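# Move a tray bottle into an empty carton cell

## Task

Take any one bottle from the tray and place it in a carton cell that holds nothing yet, then open the gripper so the bottle stands there without the robot.

## Robot and tools

Robot: two six-joint arms, left_arm and right_arm, each with a parallel two-finger gripper and a wrist camera. Joint order for each arm is waist (joint1), shoulder (joint2), elbow (joint3), wrist pitch (joint4), wrist yaw (joint5), wrist roll (joint6). Stated ranges in rad: waist -2.618 to 3.054, shoulder 0.000 to 3.142, elbow 0.000 to 3.142, wrist pitch -1.571 to 1.571, wrist yaw -1.571 to 1.571, wrist roll -2.094 to 2.094. The true stops may differ from these by up to 0.059 rad.

Frames: the scene frame has its origin on the table surface halfway between the two nominal bases, +x pointing out over the table, +z up, and left_arm on the +y side (this is not the left of the images). Calibrated bases in the scene frame: left_arm at (+0.047, +0.283, 0) m, right_arm at (+0.005, -0.234, 0) m, both nearly unrotated. Each arm reports its end_effector_position (m) and end_effector_quat_wxyz in its own base frame; these can be off by a few cm, more at long reach. The reported point sits between the finger pads, roughly 1 cm short of the fingertips. Fingers point along the gripper's +z and close along its y.

Row layout (shared by execute_actions and move): one flat list of 14 numbers, each in [-1, 1]. Numbers 1-6 are left_arm joint offsets, number 7 is left_arm opening, numbers 8-13 are right_arm joint offsets, number 14 is right_arm opening. Joint numbers are offsets, not poses: they count from the Joint targets shown in the latest result (as they stand when the action or move begins), not from the previous row. Scale: 1.0 equals 2.224 rad for waist, shoulder and elbow, and 8.485 rad for the three wrist joints. Opening is absolute: +1 fully open (pad gap 0.094 m), -1 shut. Both arms are always in the row; send 0 offsets and the current opening to leave an arm as it is (an opening of 0 is a real half-open command).

execute_actions(actions, cameras): actions is a list of actions; each action is a table of up to 15 rows, one row per 1/30 s control step; if shorter, its last row is held to fill 15 steps. Repeating the same offset in a later action moves the joint further. An action that would carry a joint more than 0.059 rad beyond its range is refused for both arms; a malformed action, or a failing first action, rejects the whole call. An empty actions list just reports state and images. Large offsets may need several actions because joint speed is capped and targets may lead the measured angle only by 0.339 rad (big joints) or 2.2 rad (wrist); a gripper jump beyond 200 mm gets scaled back.

move(target, speed, blend, opening_speed, blocking, cameras): target is one 14-number row or a list of up to 15 rows; every row's offsets count from the same starting Joint targets. speed in rad/s (0.01 to 12.57, default 0.5) caps the joint with most distance to cover; one value or one per row. blend (rad) rounds corners between listed targets. opening_speed (0.2 or more, units of the -1..+1 scale per second) makes the fingers change gradually; use a low value when squeezing. blocking=false returns after about 0.5 s while the move runs. Paths do not avoid obstacles or the other arm. The result adds a move: line such as done, off_target, moving, held or fault, plus limits=held if steps were withheld.

wait(seconds 0 to 10) lets the scene run with commands held. stop brakes a running move. zoom_image(camera, region=[x0, y0, x1, y1]) enlarges part of the newest image of cam_high, cam_left_wrist or cam_right_wrist (each 672x504, origin top-left, region at most 504x504). read_manual(section="licences") gives only licence text. finished_scene(scene=1) ends the scene for good.

Result lines: Joint positions and Joint velocities per arm (rad, rad/s, then finger gap in m); Joint targets (the base for your next offsets); Tool commands; grip_measured (opening on the command scale; reads a bit wide when empty and somewhat narrow when squeezing a hard or round object); grip_effort_nm (gripper motor effort, negative closing, not a pad force); Joint torques (include arm weight; joints 1-3 wrap sign past 28 N m); step readings after execute_actions. "joint sent to its limit" means a joint was clipped at its end; "joint command not followed" means a clearance check altered some targets. MOTOR HOT warns of heating; an OVER-TEMPERATURE FAULT folds that arm and disables it.

Cautions: keep the bottle and everything else on the table; do not drop it, release it while it is still moving, or strike things fast. Close gently with a low opening_speed; the fingers press at full force once commanded about 0.05 (0.11 for round items) below the touching reading. To release, command an opening well above grip_measured. Never let the arms or grippers collide or pinch each other. Avoid holding loads or pressing toward unreachable poses for long, which heats motors; to end a push, command targets back past the measured positions. Loose items may occasionally be nudged by an outside disturbance.

Each tool is called after "Request:" as name(argument=value, ...) on one line, values as JSON.

## Session

Request:
execute_actions(actions=[])

Scene clock: 0.00 s.
left_arm: end_effector_position=(+0.3514, -0.0088, +0.2015) grip_measured=+1.000 grip_effort_nm=n/a end_effector_quat_wxyz=(+0.459, +0.234, +0.853, -0.087) | right_arm: end_effector_position=(+0.3106, +0.0960, +0.3784) grip_measured=+1.000 grip_effort_nm=n/a end_effector_quat_wxyz=(+0.601, +0.021, +0.769, +0.215)
Joint positions: left_arm=[0.245 1.19 0.891 -0.429 0.561 0.524 0.094] | right_arm=[0.273 0.875 1.056 -0.367 -0.043 0.362 0.094]
Joint velocities: within noise
Joint torques (N m): no reading
Heat: left arm: 42 °C; right arm: 35 °C.
Joint targets: left_arm=[0.245 1.182 0.901 -0.430 0.568 0.524] | right_arm=[0.273 0.868 1.067 -0.362 -0.042 0.360]
Tool commands: left_gripper/opening=+1.0 right_gripper/opening=+1.0

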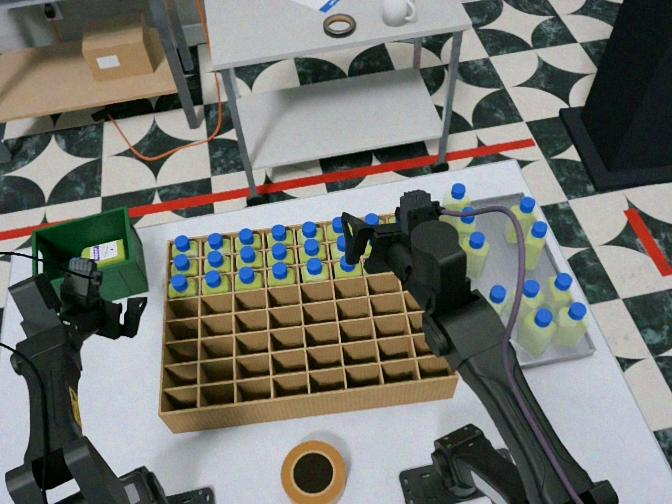

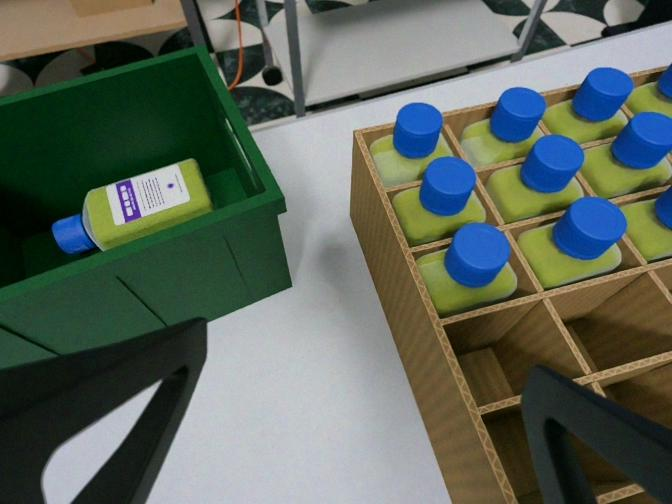

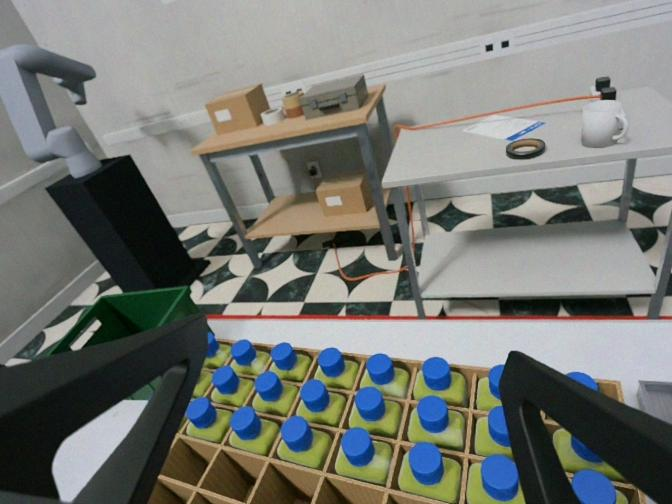

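Request:
zoom_image(camera="cam_high", region=[420, 170, 620, 370])

Request:
zoom_image(camera="cam_high", region=[150, 200, 470, 440])

Scaled by 2.520 from the camera's 672x504 image, which has a finer 960x720 frame.

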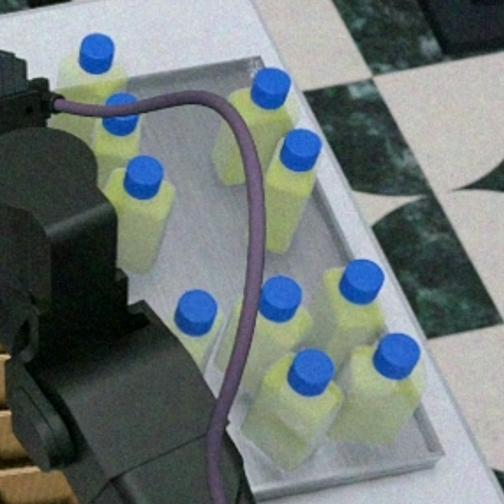

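Scaled by 1.575 from the camera's 672x504 image, which has a finer 960x720 frame.

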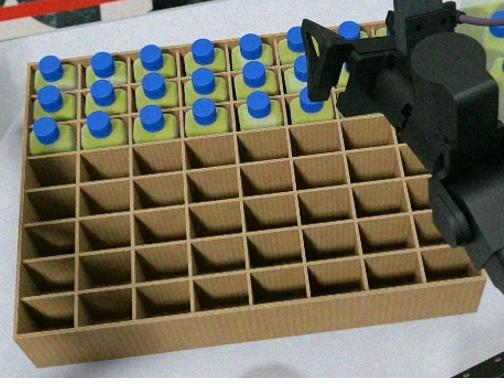

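Request:
move(target=[0,0,0,0,0,0,1, -0.3386,0.4317,0.4528,-0.1278,0.00495,-0.0424,1], speed=0.6)

Scene clock: 5.93 s.
left_arm: end_effector_position=(+0.3514, -0.0088, +0.2015) grip_measured=+1.000 grip_effort_nm=-0.002 end_effector_quat_wxyz=(+0.459, +0.234, +0.853, -0.087) | right_arm: end_effector_position=(+0.3524, -0.1821, +0.2557) grip_measured=+1.000 grip_effort_nm=-0.032 end_effector_quat_wxyz=(+0.174, +0.239, +0.954, -0.039)
Joint positions: left_arm=[0.245 1.19 0.891 -0.429 0.561 0.524 0.094] | right_arm=[-0.482 1.817 2.045 -1.439 -0.005 0.01 0.094]
Joint velocities: within noise
Joint torques (N m): left_arm=[0.01 -5.18 9.11 1.69 0.23 -0.02] | right_arm=[0.09 -7.5 7.57 0.95 0.09 -0.12]
Heat: left arm: 43 °C; right arm: 37 °C.
Joint targets: left_arm=[0.245 1.182 0.901 -0.430 0.568 0.524] | right_arm=[-0.480 1.828 2.074 -1.446 0.000 0.000]
move: done
camera_calibration:
cam_right_wrist: T_world_to_cam=[[-0.348767, -0.935951, -0.0485433, -0.0272105], [-0.93611, 0.345383, 0.0663968, 0.407176], [-0.0453782, 0.0685989, -0.996612, 0.396813], [0, 0, 0, 1]] pos_world=[0.389678, -0.19332, 0.367113]

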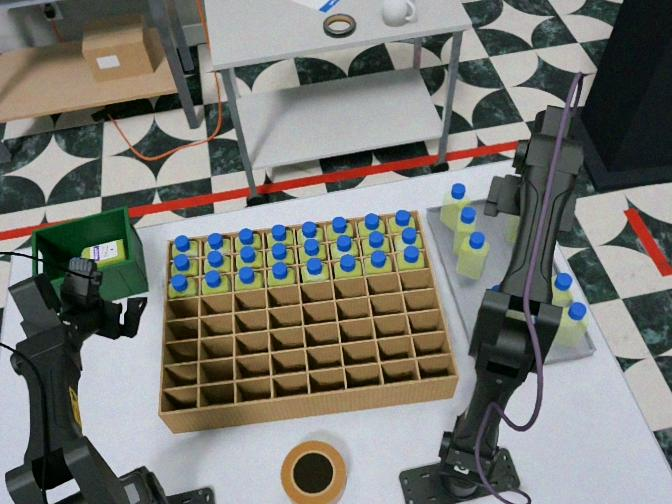

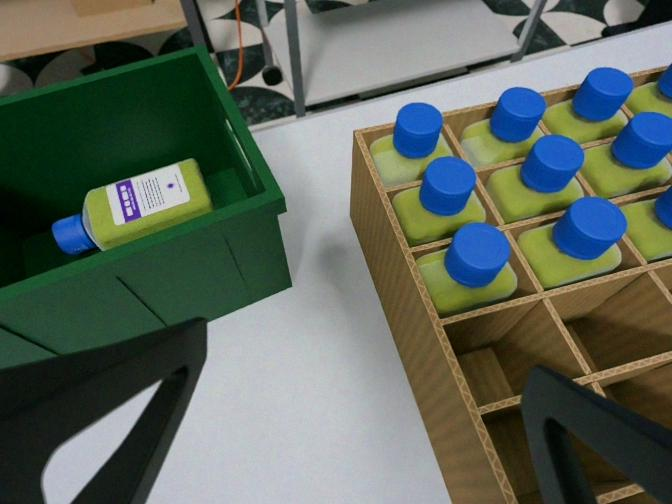

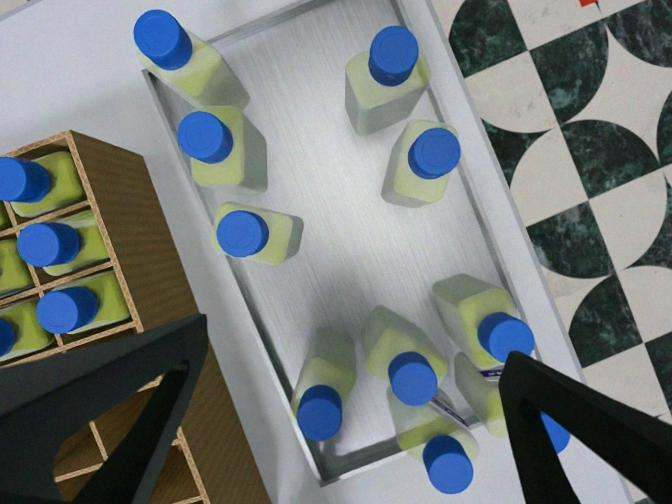

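Request:
zoom_image(camera="cam_right_wrist", region=[130, 100, 510, 480])

Request:
zoom_image(camera="cam_right_wrist", region=[0, 120, 380, 500])

Request:
zoom_image(camera="cam_high", region=[150, 200, 470, 440])

Scaled by 1.326 from the camera's 672x504 image, which has a finer 960x720 frame.

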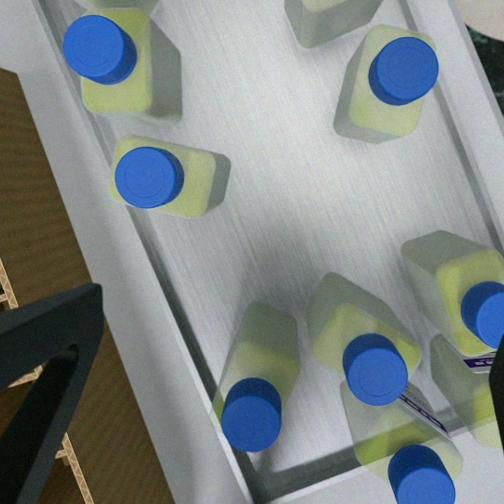

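Scaled by 1.326 from the camera's 672x504 image, which has a finer 960x720 frame.

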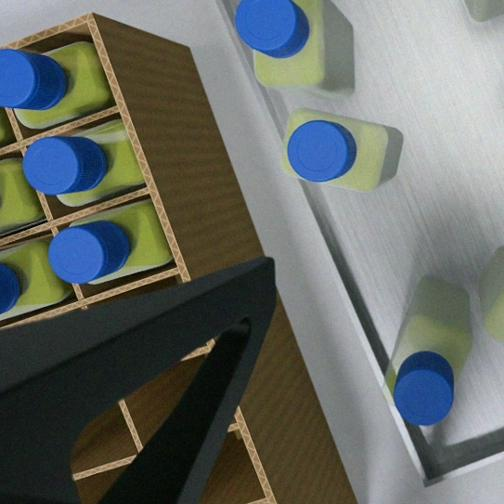

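Scaled by 1.575 from the camera's 672x504 image, which has a finer 960x720 frame.

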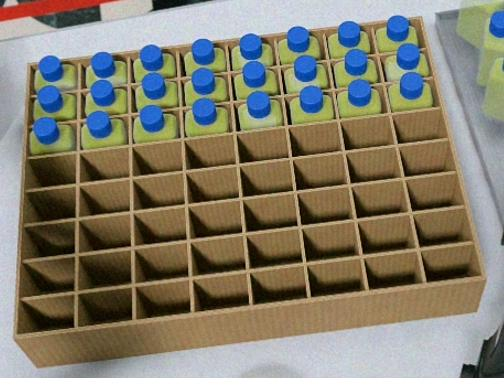

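Request:
move(target=[0,0,0,0,0,0,1, 0.0832,0.0151,-0.0779,0.01497,0,0,0.35], speed=0.5)

Scene clock: 9.27 s.
left_arm: end_effector_position=(+0.3514, -0.0088, +0.2015) grip_measured=+1.000 grip_effort_nm=-0.002 end_effector_quat_wxyz=(+0.459, +0.234, +0.853, -0.087) | right_arm: end_effector_position=(+0.3895, -0.1147, +0.2058) grip_measured=+0.353 grip_effort_nm=-0.168 end_effector_quat_wxyz=(+0.142, +0.146, +0.979, -0.019)
Joint positions: left_arm=[0.245 1.19 0.891 -0.429 0.561 0.524 0.094] | right_arm=[-0.29 1.855 1.905 -1.333 -0.002 0.008 0.064]
Joint velocities: within noise
Joint torques (N m): left_arm=[0.02 -5.11 9.16 1.71 0.23 0] | right_arm=[-0.49 -8.5 5.14 1.03 0.06 -0.11]
Heat: left arm: 43 °C; right arm: 37 °C.
Joint targets: left_arm=[0.245 1.182 0.901 -0.430 0.568 0.524] | right_arm=[-0.295 1.861 1.901 -1.319 0.000 0.000]
move: done
camera_calibration:
cam_right_wrist: T_world_to_cam=[[-0.16616, -0.984616, -0.0540612, -0.0291667], [-0.97794, 0.157499, 0.137215, 0.402127], [-0.12659, 0.0756682, -0.989065, 0.37512], [0, 0, 0, 1]] pos_world=[0.435896, -0.120437, 0.314264]

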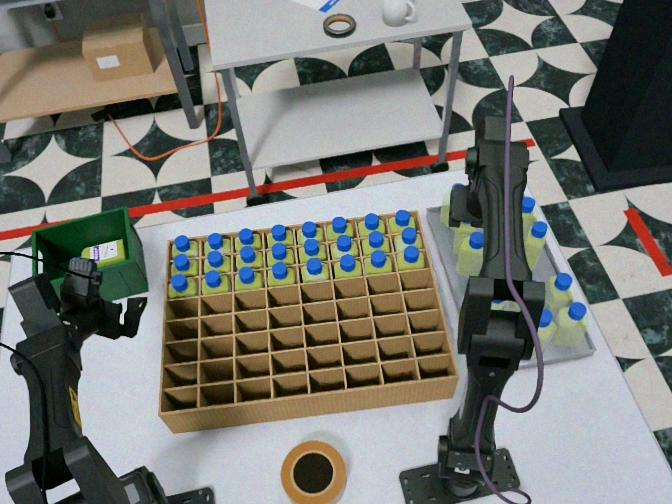

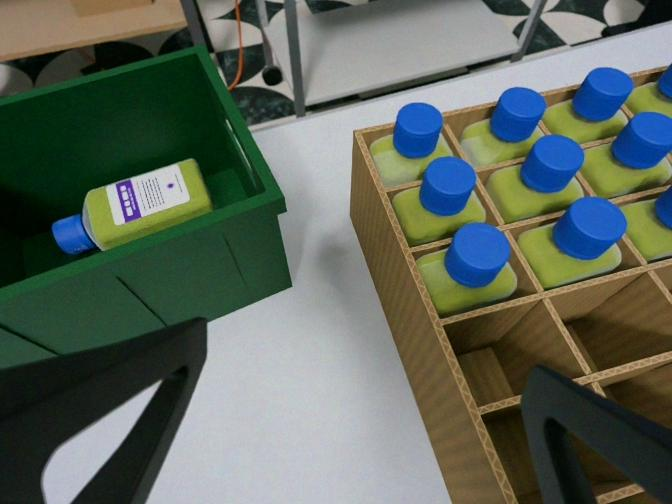

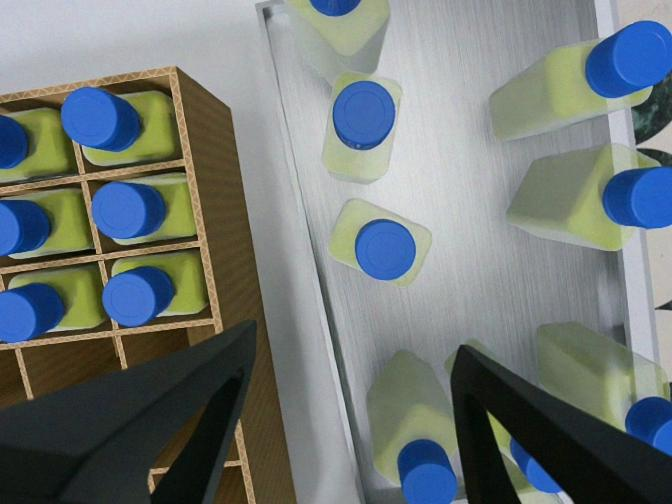

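Request:
move(target=[0,0,0,0,0,0,1, -0.0108,0.0092,-0.0716,0.0212,0,0,0.35], speed=0.3)

Request:
zoom_image(camera="cam_right_wrist", region=[200, 150, 520, 470])

Scene clock: 11.30 s.
left_arm: end_effector_position=(+0.3514, -0.0088, +0.2015) grip_measured=+1.000 grip_effort_nm=0.002 end_effector_quat_wxyz=(+0.459, +0.234, +0.853, -0.087) | right_arm: end_effector_position=(+0.4005, -0.1276, +0.1640) grip_measured=+0.353 grip_effort_nm=-0.164 end_effector_quat_wxyz=(+0.147, +0.157, +0.976, -0.021)
Joint positions: left_arm=[0.245 1.19 0.891 -0.429 0.561 0.524 0.094] | right_arm=[-0.312 1.868 1.749 -1.154 -0.002 0.007 0.064]
Joint velocities: within noise
Joint torques (N m): left_arm=[-0.03 -5.16 9.18 1.7 0.22 0] | right_arm=[-0.57 -8.17 5.05 1.04 0.05 -0.1]
Heat: left arm: 43 °C; right arm: 37 °C.
Joint targets: left_arm=[0.245 1.182 0.901 -0.430 0.568 0.524] | right_arm=[-0.319 1.882 1.742 -1.140 0.000 0.000]
move: done
camera_calibration:
cam_right_wrist: T_world_to_cam=[[-0.186655, -0.981015, -0.0526275, -0.0339262], [-0.975595, 0.178785, 0.127477, 0.424003], [-0.115647, 0.0751373, -0.990444, 0.331863], [0, 0, 0, 1]] pos_world=[0.445702, -0.134023, 0.272856]

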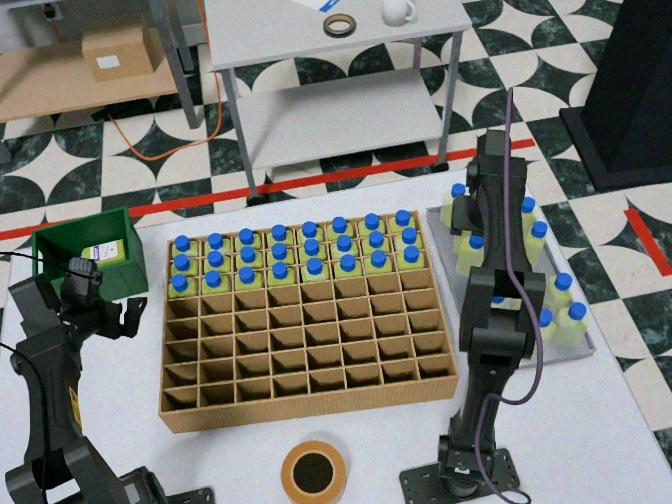

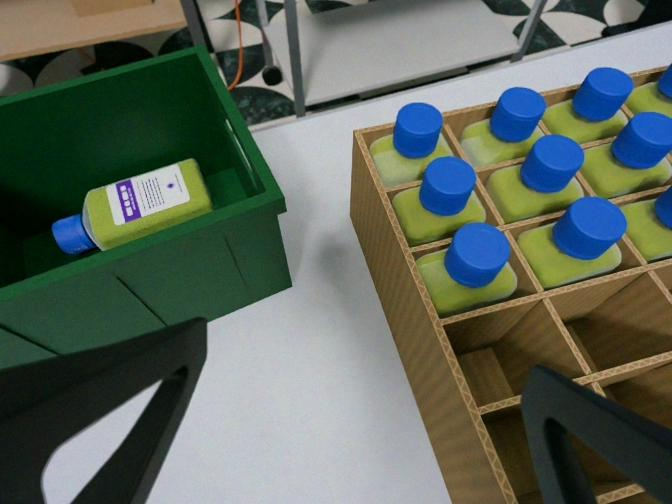

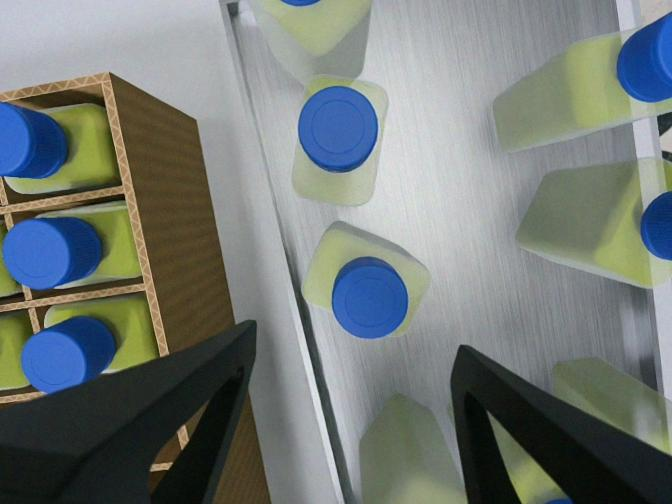

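Scaled by 1.575 from the camera's 672x504 image, which has a finer 960x720 frame.

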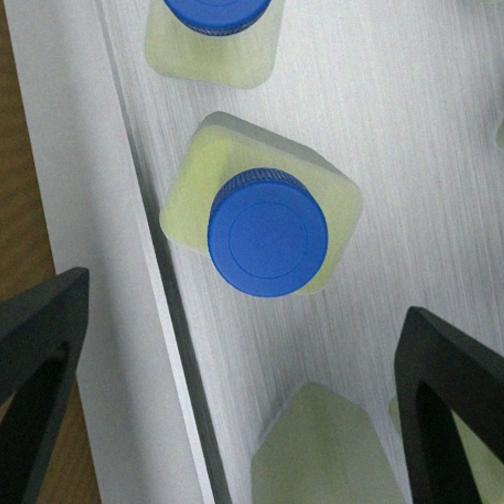

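Request:
move(target=[0,0,0,0,0,0,1, -0.0035,0.0157,-0.0567,0.01815,0,0,0.35], speed=0.2, cameras=["cam_right_wrist","cam_high"])

Request:
zoom_image(camera="cam_right_wrist", region=[200, 230, 520, 504])

Scene clock: 13.50 s.
left_arm: end_effector_position=(+0.3514, -0.0088, +0.2015) grip_measured=+1.000 grip_effort_nm=-0.002 end_effector_quat_wxyz=(+0.459, +0.234, +0.853, -0.087) | right_arm: end_effector_position=(+0.4079, -0.1331, +0.1215) grip_measured=+0.353 grip_effort_nm=-0.168 end_effector_quat_wxyz=(+0.144, +0.160, +0.976, -0.022)
Joint positions: left_arm=[0.245 1.19 0.891 -0.429 0.561 0.524 0.094] | right_arm=[-0.319 1.9 1.624 -1.002 -0.002 0.006 0.064]
Joint velocities: within noise
Joint torques (N m): left_arm=[0.02 -5.11 9.16 1.69 0.24 0] | right_arm=[-0.68 -8.39 5.04 1.05 0.05 -0.11]
Heat: left arm: 43 °C; right arm: 36 °C.
Joint targets: left_arm=[0.245 1.182 0.901 -0.430 0.568 0.524] | right_arm=[-0.327 1.917 1.616 -0.985 0.000 0.000]
move: done
camera_calibration:
cam_right_wrist: T_world_to_cam=[[-0.192948, -0.979779, -0.0529585, -0.0373988], [-0.973942, 0.184683, 0.131643, 0.437235], [-0.1192, 0.0769787, -0.989882, 0.29266], [0, 0, 0, 1]] pos_world=[0.453511, -0.139921, 0.230159]
Images, in order (width x height): cam_high 672x504, cam_right_wrist 672x504.

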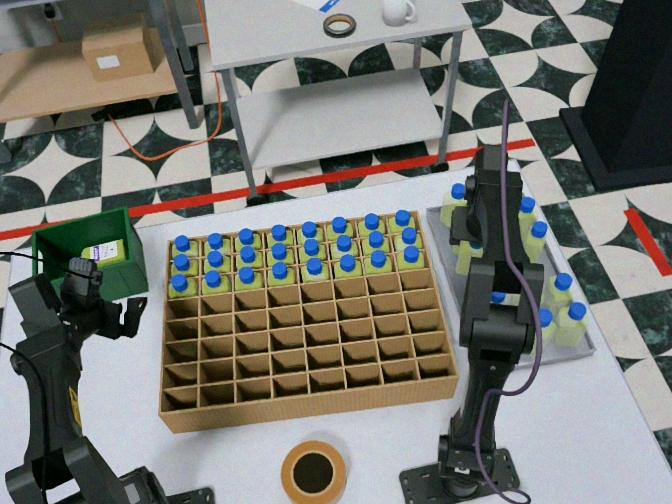

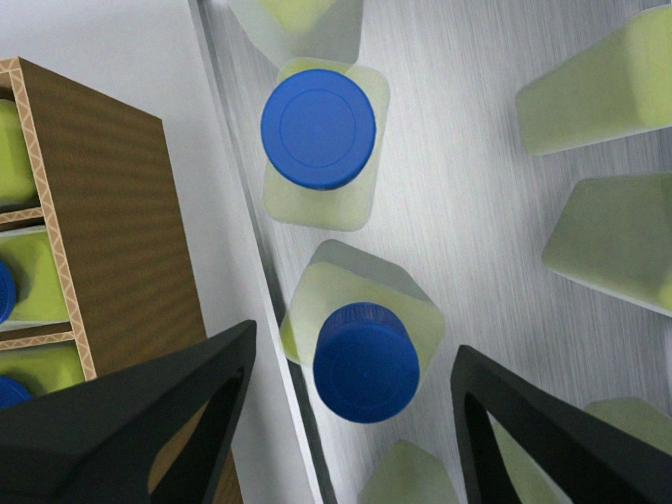

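Scaled by 1.575 from the camera's 672x504 image, which has a finer 960x720 frame.

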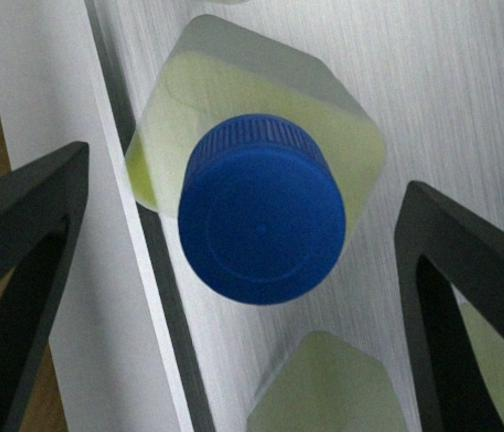

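Request:
move(target=[0,0,0,0,0,0,1, 0,0,0,0,0,0,-0.62], opening_speed=0.5, cameras=["cam_right_wrist","cam_high"])

Scene clock: 15.93 s.
left_arm: end_effector_position=(+0.3514, -0.0088, +0.2015) grip_measured=+1.000 grip_effort_nm=-0.007 end_effector_quat_wxyz=(+0.459, +0.234, +0.853, -0.087) | right_arm: end_effector_position=(+0.4082, -0.1332, +0.1216) grip_measured=-0.382 grip_effort_nm=-1.067 end_effector_quat_wxyz=(+0.145, +0.160, +0.976, -0.022)
Joint positions: left_arm=[0.245 1.19 0.891 -0.429 0.561 0.524 0.094] | right_arm=[-0.319 1.9 1.624 -1 -0.002 0.006 0.029]
Joint velocities: within noise
Joint torques (N m): left_arm=[-0.02 -5.11 9.14 1.7 0.23 0] | right_arm=[-0.66 -8.34 5.07 1.06 0.05 -0.08]
Heat: left arm: 43 °C; right arm: 36 °C.
Joint targets: left_arm=[0.245 1.182 0.901 -0.430 0.568 0.524] | right_arm=[-0.327 1.917 1.616 -0.985 0.000 0.000]
move: done
camera_calibration:
cam_right_wrist: T_world_to_cam=[[-0.192849, -0.979808, -0.0527838, -0.0375367], [-0.974094, 0.184695, 0.130493, 0.437757], [-0.118109, 0.0765818, -0.990043, 0.292375], [0, 0, 0, 1]] pos_world=[0.45371, -0.140021, 0.230358]
Images, in order (width x height): cam_high 672x504, cam_right_wrist 672x504.

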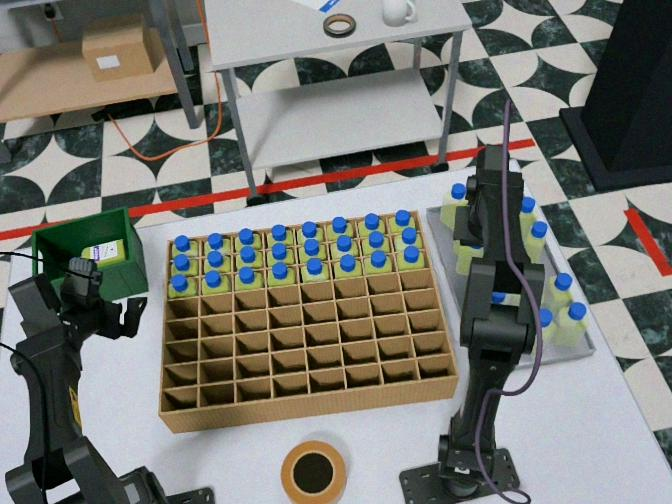

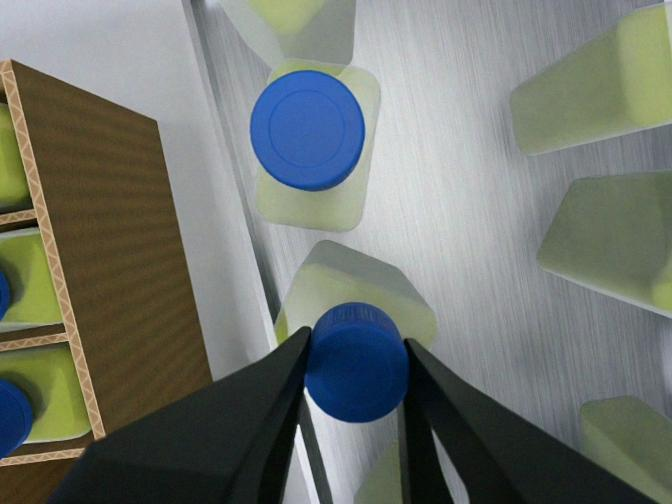

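Request:
move(target=[[0,0,0,0,0,0,1, 0,0.0049,0.0938,-0.0232,0,0,-0.62],[0,0,0,0,0,0,1, 0.009,-0.0156,0.1871,-0.0530,0,0,-0.62]], speed=0.3, blend=0.05, cameras=["cam_right_wrist","cam_high"])

Scene clock: 19.57 s.
left_arm: end_effector_position=(+0.3514, -0.0088, +0.2015) grip_measured=+1.000 grip_effort_nm=-0.002 end_effector_quat_wxyz=(+0.459, +0.234, +0.853, -0.087) | right_arm: end_effector_position=(+0.3823, -0.1226, +0.2052) grip_measured=-0.382 grip_effort_nm=-1.067 end_effector_quat_wxyz=(+0.108, +0.158, +0.981, -0.016)
Joint positions: left_arm=[0.245 1.19 0.891 -0.429 0.561 0.524 0.094] | right_arm=[-0.314 1.913 1.997 -1.436 -0.002 0.006 0.029]
Joint velocities: within noise
Joint torques (N m): left_arm=[-0.02 -5.16 9.18 1.69 0.23 0] | right_arm=[0.64 -12.4 8.2 0.78 0.04 -0.09]
Heat: left arm: 43 °C; right arm: 36 °C.
Joint targets: left_arm=[0.245 1.182 0.901 -0.430 0.568 0.524] | right_arm=[-0.307 1.882 2.032 -1.435 0.000 0.000]
move: done
camera_calibration:
cam_right_wrist: T_world_to_cam=[[-0.191766, -0.979487, -0.0618895, -0.0261412], [-0.963028, 0.175637, 0.204275, 0.379127], [-0.189215, 0.0987745, -0.976955, 0.398455], [0, 0, 0, 1]] pos_world=[0.435491, -0.131551, 0.310209]
Images, in order (width x height): cam_high 672x504, cam_right_wrist 672x504.

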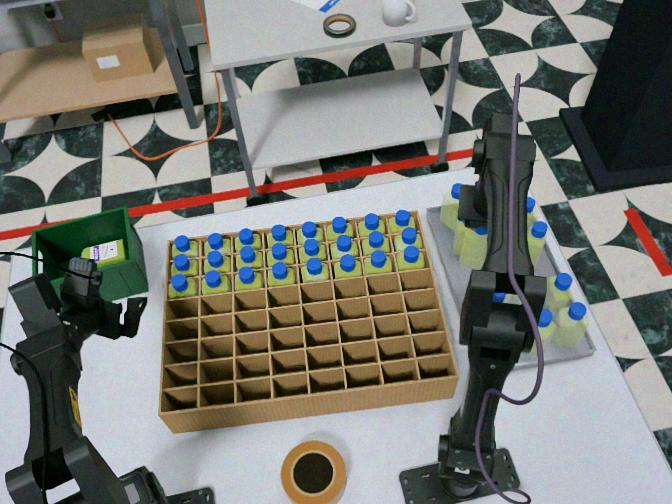

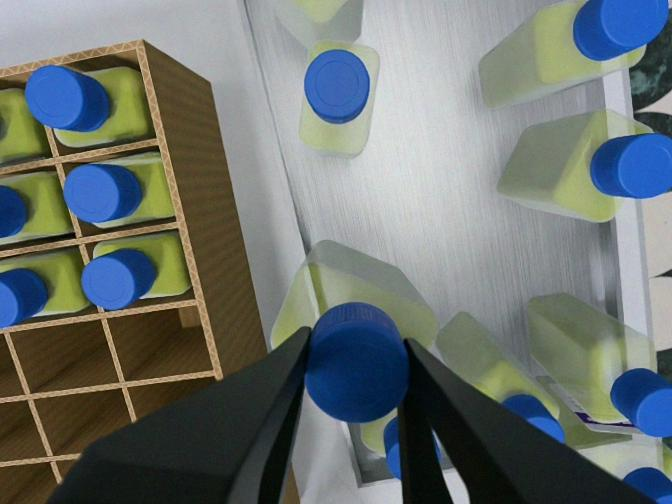

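Request:
zoom_image(camera="cam_right_wrist", region=[0, 20, 300, 504])

Scaled by 1.041 from the camera's 672x504 image, which has a finer 960x720 frame.

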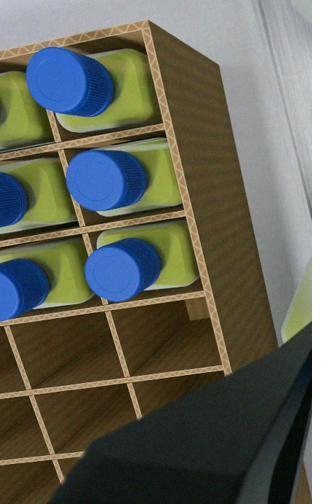

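Request:
zoom_image(camera="cam_right_wrist", region=[230, 220, 480, 440])

Scaled by 2.016 from the camera's 672x504 image, which has a finer 960x720 frame.

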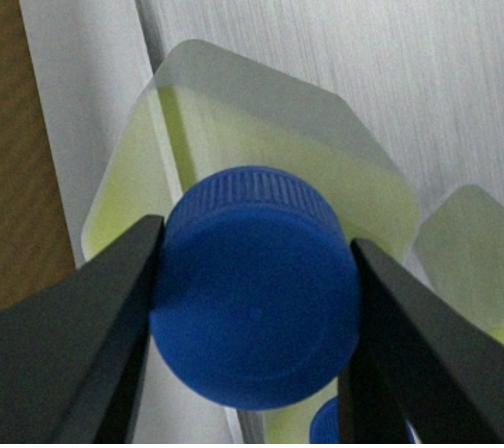

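Request:
move(target=[[0,0,0,0,0,0,1, 0,-0.0210,0.0193,-0.0016,0,0,-0.62],[0,0,0,0,0,0,1, 0.2422,-0.1575,-0.1170,-0.0035,0,0,-0.62]], speed=[0.2,0.35], blend=0.01, cameras=["cam_right_wrist","cam_high"])

Request:
zoom_image(camera="cam_right_wrist", region=[180, 130, 560, 504])

Scene clock: 23.43 s.
left_arm: end_effector_position=(+0.3514, -0.0088, +0.2015) grip_measured=+1.000 grip_effort_nm=-0.002 end_effector_quat_wxyz=(+0.459, +0.234, +0.853, -0.087) | right_arm: end_effector_position=(+0.3121, +0.0747, +0.2549) grip_measured=-0.382 grip_effort_nm=-1.062 end_effector_quat_wxyz=(+0.150, -0.111, +0.982, +0.019)
Joint positions: left_arm=[0.245 1.19 0.891 -0.429 0.561 0.524 0.094] | right_arm=[0.231 1.569 1.777 -1.476 -0.002 0.005 0.029]
Joint velocities: within noise
Joint torques (N m): left_arm=[0.03 -5.09 9.17 1.69 0.22 -0.01] | right_arm=[0.14 -9.44 4.63 1.02 0.04 -0.08]
Heat: left arm: 43 °C; right arm: 36 °C.
Joint targets: left_arm=[0.245 1.182 0.901 -0.430 0.568 0.524] | right_arm=[0.232 1.532 1.772 -1.465 0.000 0.000]
move: off_target (right_arm); right_arm: the shoulder is farthest, 0.037 rad from its target
camera_calibration:
cam_right_wrist: T_world_to_cam=[[0.348222, -0.936001, -0.0514115, -0.0177819], [-0.928097, -0.351955, 0.121502, 0.316374], [-0.131821, 0.00540503, -0.991259, 0.406963], [0, 0, 0, 1]] pos_world=[0.353464, 0.092506, 0.364052]
Images, in order (width x height): cam_high 672x504, cam_right_wrist 672x504.

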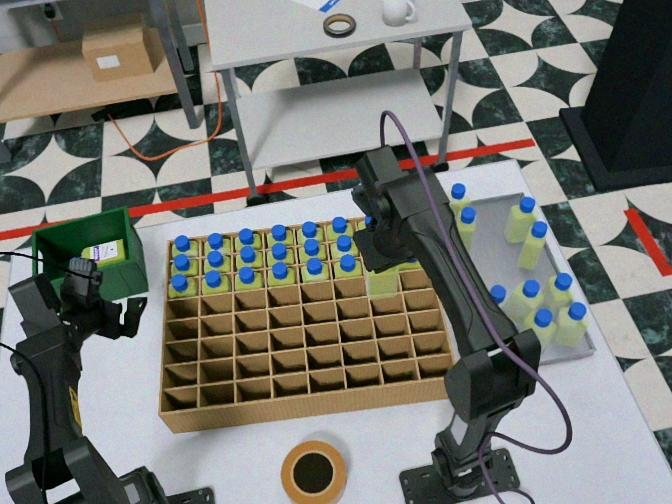

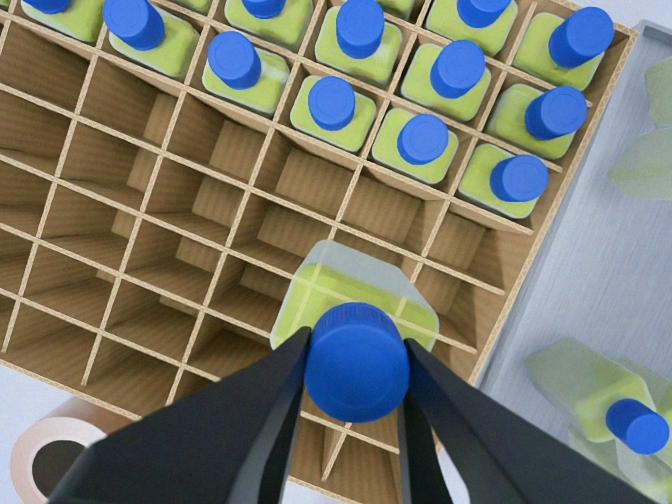

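Scaled by 1.326 from the camera's 672x504 image, which has a finer 960x720 frame.

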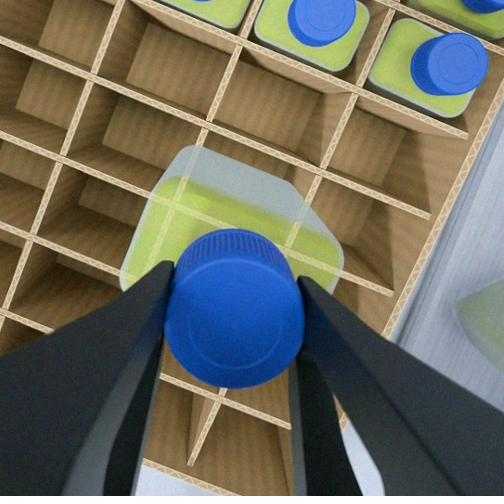

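Request:
move(target=[0,0,0,0,0,0,1, -0.0130,-0.0235,-0.0887,0.01615,0,-0.0037,-0.62], speed=0.2, cameras=["cam_right_wrist","cam_high"])

Request:
zoom_image(camera="cam_right_wrist", region=[180, 130, 560, 504])

Request:
zoom_image(camera="cam_high", region=[330, 200, 480, 340])

Scene clock: 26.63 s.
left_arm: end_effector_position=(+0.3514, -0.0088, +0.2015) grip_measured=+1.000 grip_effort_nm=-0.002 end_effector_quat_wxyz=(+0.459, +0.234, +0.853, -0.087) | right_arm: end_effector_position=(+0.3080, +0.0673, +0.2166) grip_measured=-0.382 grip_effort_nm=-1.048 end_effector_quat_wxyz=(+0.136, -0.114, +0.984, +0.014)
Joint positions: left_arm=[0.245 1.19 0.891 -0.429 0.561 0.524 0.094] | right_arm=[0.211 1.522 1.578 -1.353 -0.002 -0.02 0.029]
Joint velocities: within noise
Joint torques (N m): left_arm=[-0.05 -5.12 9.13 1.7 0.25 0] | right_arm=[-0.64 -9.81 5.12 1.12 0.04 -0.14]
Heat: left arm: 43 °C; right arm: 35 °C.
Joint targets: left_arm=[0.245 1.182 0.901 -0.430 0.568 0.524] | right_arm=[0.203 1.480 1.574 -1.327 0.000 -0.031]
move: off_target (right_arm); right_arm: the shoulder is farthest, 0.042 rad from its target
camera_calibration:
cam_right_wrist: T_world_to_cam=[[0.351262, -0.935025, -0.0484078, -0.0268737], [-0.922621, -0.354474, 0.152051, 0.306504], [-0.159331, -0.00874763, -0.987187, 0.377005], [0, 0, 0, 1]] pos_world=[0.352295, 0.0868179, 0.324269]
Images, in order (width x height): cam_high 672x504, cam_right_wrist 672x504.

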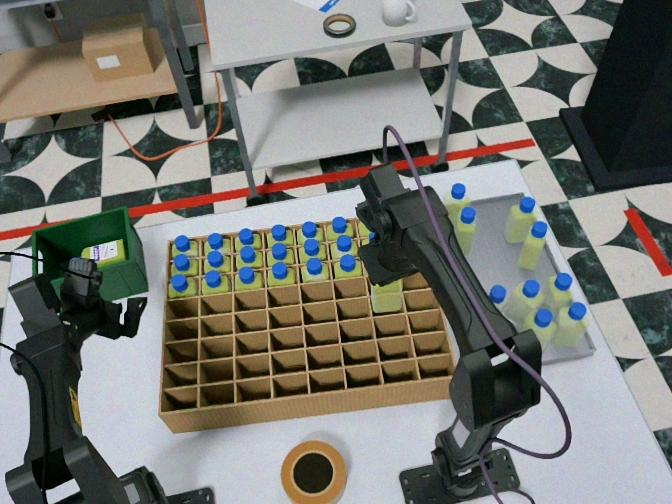

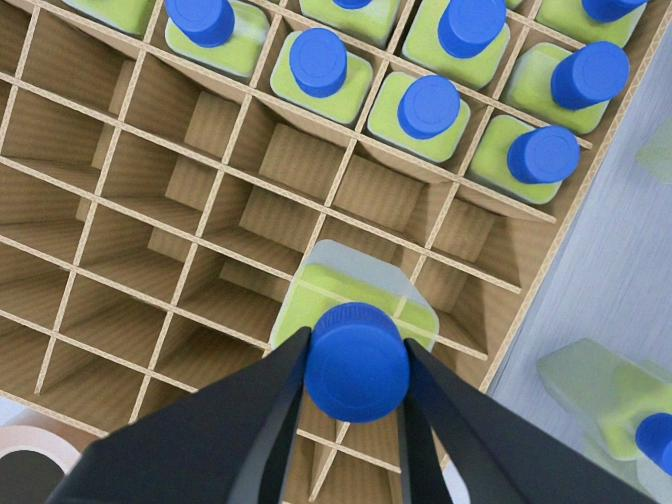

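Scaled by 1.326 from the camera's 672x504 image, which has a finer 960x720 frame.

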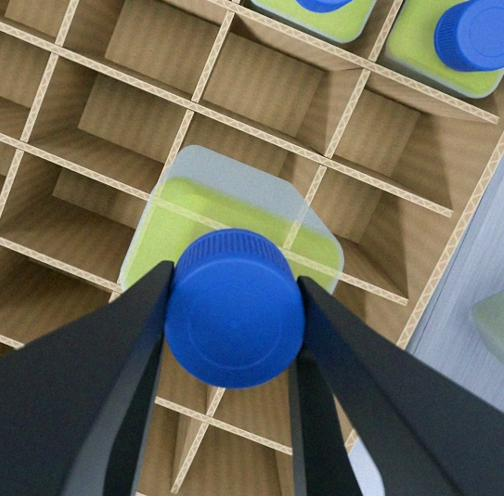

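Scaled by 3.360 from the camera's 672x504 image, which has a finer 960x720 frame.

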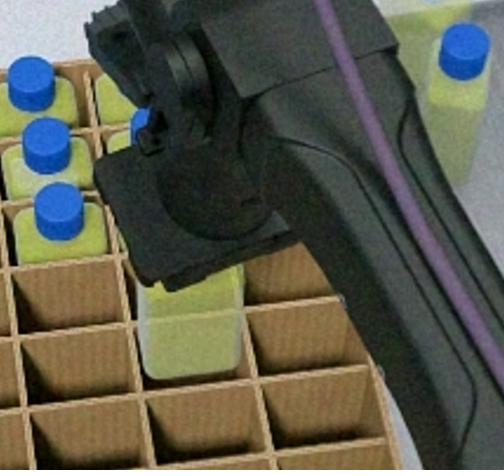

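Request:
zoom_image(camera="cam_high", region=[350, 260, 430, 340])

Request:
zoom_image(camera="cam_right_wrist", region=[260, 190, 460, 390])

Scaled by 6.300 from the camera's 672x504 image, which has a finer 960x720 frame.

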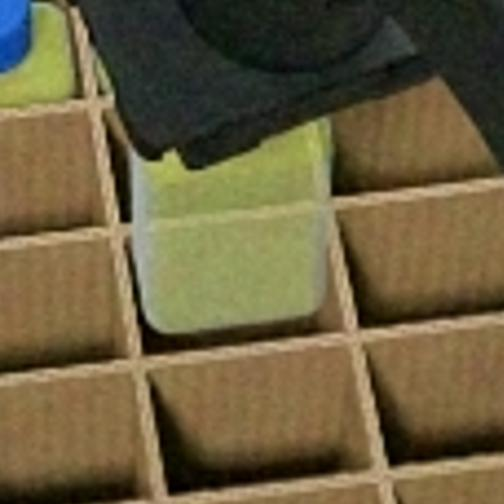

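Scaled by 2.520 from the camera's 672x504 image, which has a finer 960x720 frame.

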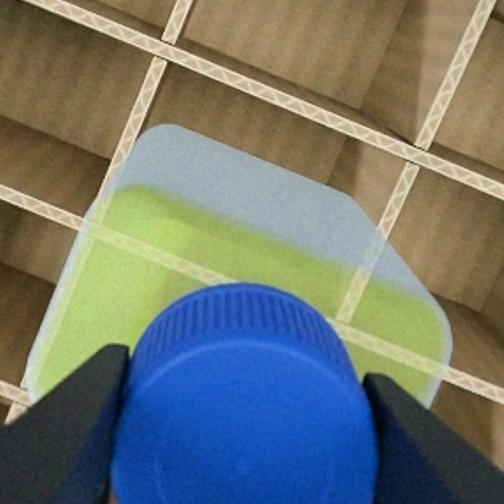

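Request:
move(target=[0,0,0,0,0,0,1, -0.0063,-0.0031,-0.0148,0.00554,0,0.00365,-0.62], speed=0.2, cameras=["cam_right_wrist","cam_high"])

Request:
zoom_image(camera="cam_high", region=[350, 260, 430, 340])

Request:
zoom_image(camera="cam_right_wrist", region=[260, 190, 460, 390])

Scene clock: 31.23 s.
left_arm: end_effector_position=(+0.3514, -0.0088, +0.2015) grip_measured=+1.000 grip_effort_nm=-0.002 end_effector_quat_wxyz=(+0.459, +0.234, +0.853, -0.087) | right_arm: end_effector_position=(+0.3137, +0.0639, +0.2121) grip_measured=-0.382 grip_effort_nm=-1.067 end_effector_quat_wxyz=(+0.146, -0.101, +0.984, +0.015)
Joint positions: left_arm=[0.245 1.19 0.891 -0.429 0.561 0.524 0.094] | right_arm=[0.197 1.514 1.546 -1.307 -0.002 -0.008 0.029]
Joint velocities: within noise
Joint torques (N m): left_arm=[-0.05 -5.09 9.16 1.68 0.22 -0.02] | right_arm=[-0.65 -9.76 5.12 1.17 0.04 0.06]
Heat: left arm: 43 °C; right arm: 35 °C.
Joint targets: left_arm=[0.245 1.182 0.901 -0.430 0.568 0.524] | right_arm=[0.189 1.473 1.542 -1.281 0.000 0.000]
move: off_target (right_arm); right_arm: the shoulder is farthest, 0.041 rad from its target
camera_calibration:
cam_right_wrist: T_world_to_cam=[[0.327956, -0.943436, -0.0487216, -0.024393], [-0.934354, -0.331544, 0.130619, 0.317994], [-0.139384, 0.0026861, -0.990235, 0.367065], [0, 0, 0, 1]] pos_world=[0.356282, 0.08143, 0.320756]
Images, in order (width x height): cam_high 672x504, cam_right_wrist 672x504.

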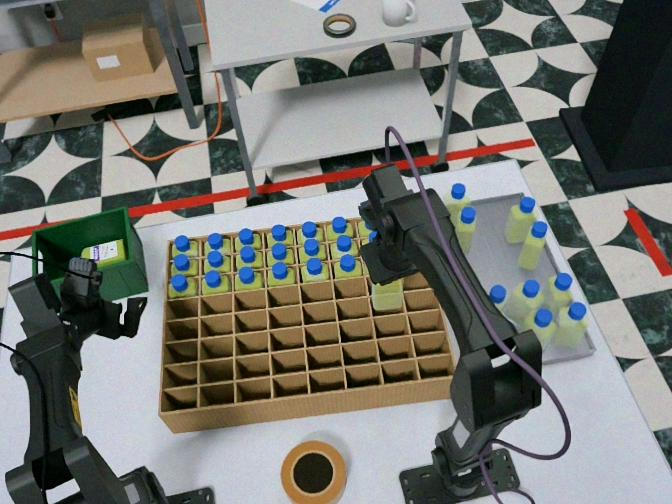

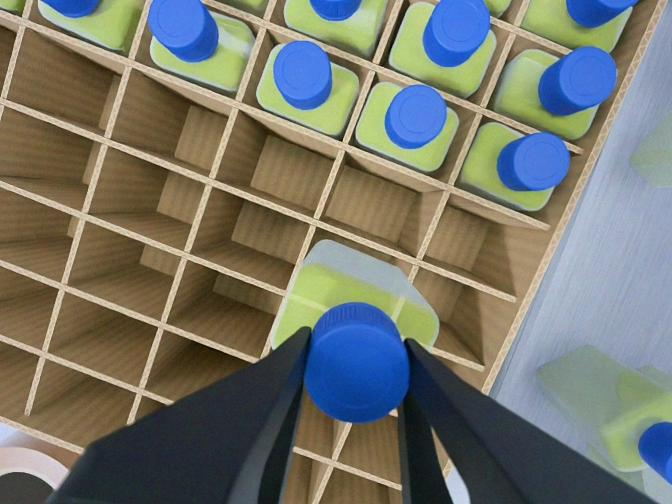

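Scaled by 6.300 from the camera's 672x504 image, which has a finer 960x720 frame.

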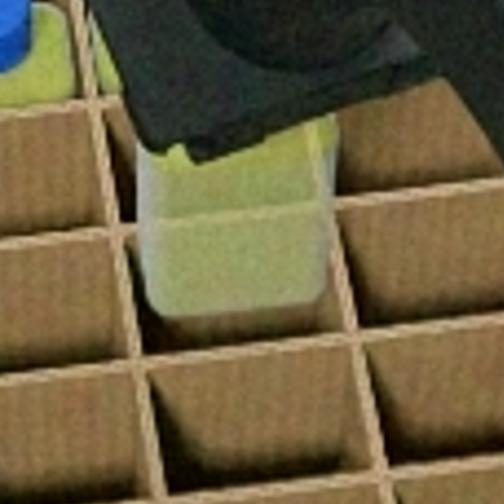

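Scaled by 2.520 from the camera's 672x504 image, which has a finer 960x720 frame.

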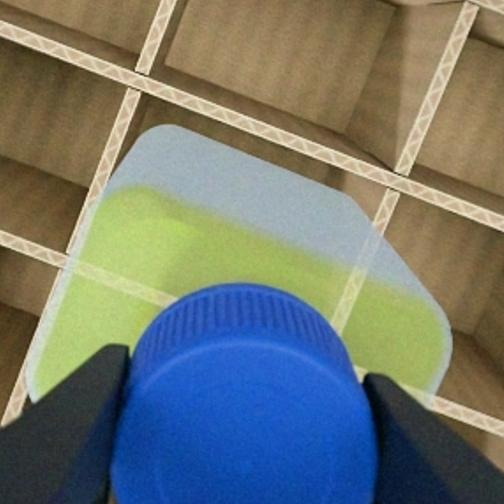

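Request:
move(target=[0,0,0,0,0,0,1, -0.0037,-0.0015,-0.0186,0.0044,0,0,-0.62], speed=0.2, cameras=["cam_right_wrist","cam_high"])

Request:
zoom_image(camera="cam_high", region=[350, 260, 430, 340])

Request:
zoom_image(camera="cam_right_wrist", region=[260, 190, 460, 390])

Scene clock: 32.80 s.
left_arm: end_effector_position=(+0.3514, -0.0088, +0.2015) grip_measured=+1.000 grip_effort_nm=-0.002 end_effector_quat_wxyz=(+0.459, +0.234, +0.853, -0.087) | right_arm: end_effector_position=(+0.3154, +0.0616, +0.2026) grip_measured=-0.382 grip_effort_nm=-1.057 end_effector_quat_wxyz=(+0.146, -0.097, +0.984, +0.014)
Joint positions: left_arm=[0.245 1.19 0.891 -0.429 0.561 0.524 0.094] | right_arm=[0.189 1.511 1.504 -1.27 -0.002 -0.008 0.029]
Joint velocities: within noise
Joint torques (N m): left_arm=[-0.08 -5.15 9.17 1.7 0.21 -0.02] | right_arm=[-0.64 -9.81 5.2 1.19 0.04 0.06]
Heat: left arm: 43 °C; right arm: 35 °C.
Joint targets: left_arm=[0.245 1.182 0.901 -0.430 0.568 0.524] | right_arm=[0.181 1.469 1.500 -1.243 0.000 -0.001]
move: off_target (right_arm); right_arm: the shoulder is farthest, 0.041 rad from its target
camera_calibration:
cam_right_wrist: T_world_to_cam=[[0.32031, -0.946055, -0.0488075, -0.0249552], [-0.936843, -0.323988, 0.131745, 0.3201], [-0.140451, 0.00352558, -0.990081, 0.358199], [0, 0, 0, 1]] pos_world=[0.358187, 0.0788369, 0.311257]
Images, in order (width x height): cam_high 672x504, cam_right_wrist 672x504.

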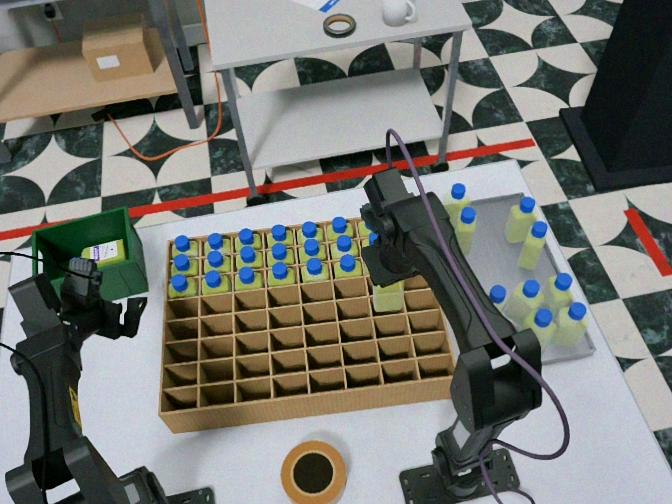

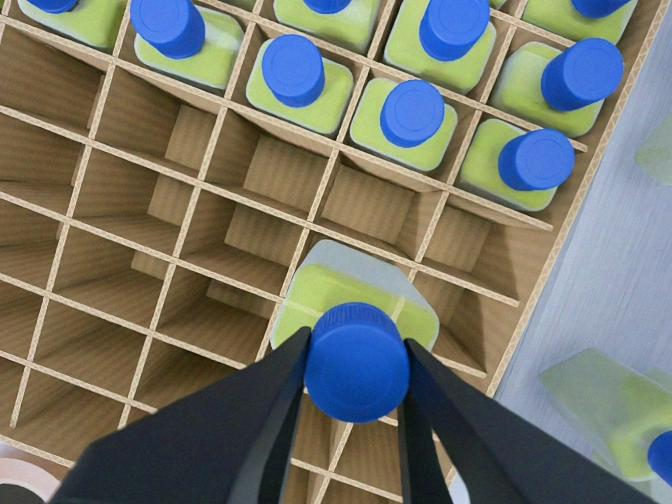

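Scaled by 6.300 from the camera's 672x504 image, which has a finer 960x720 frame.

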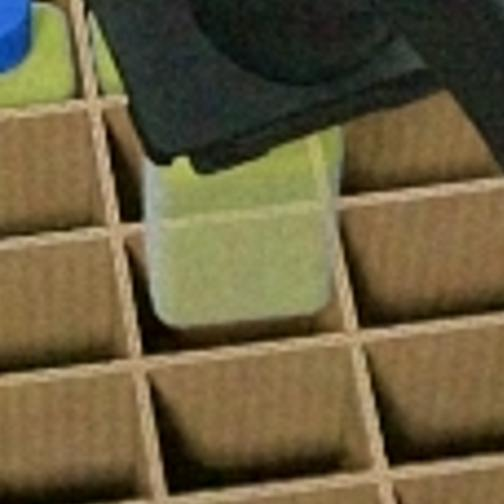

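Scaled by 2.520 from the camera's 672x504 image, which has a finer 960x720 frame.

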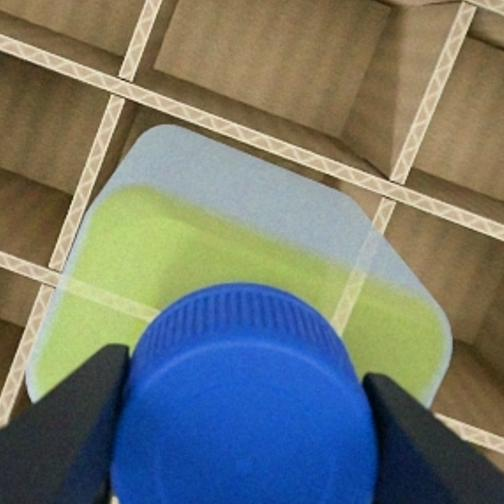

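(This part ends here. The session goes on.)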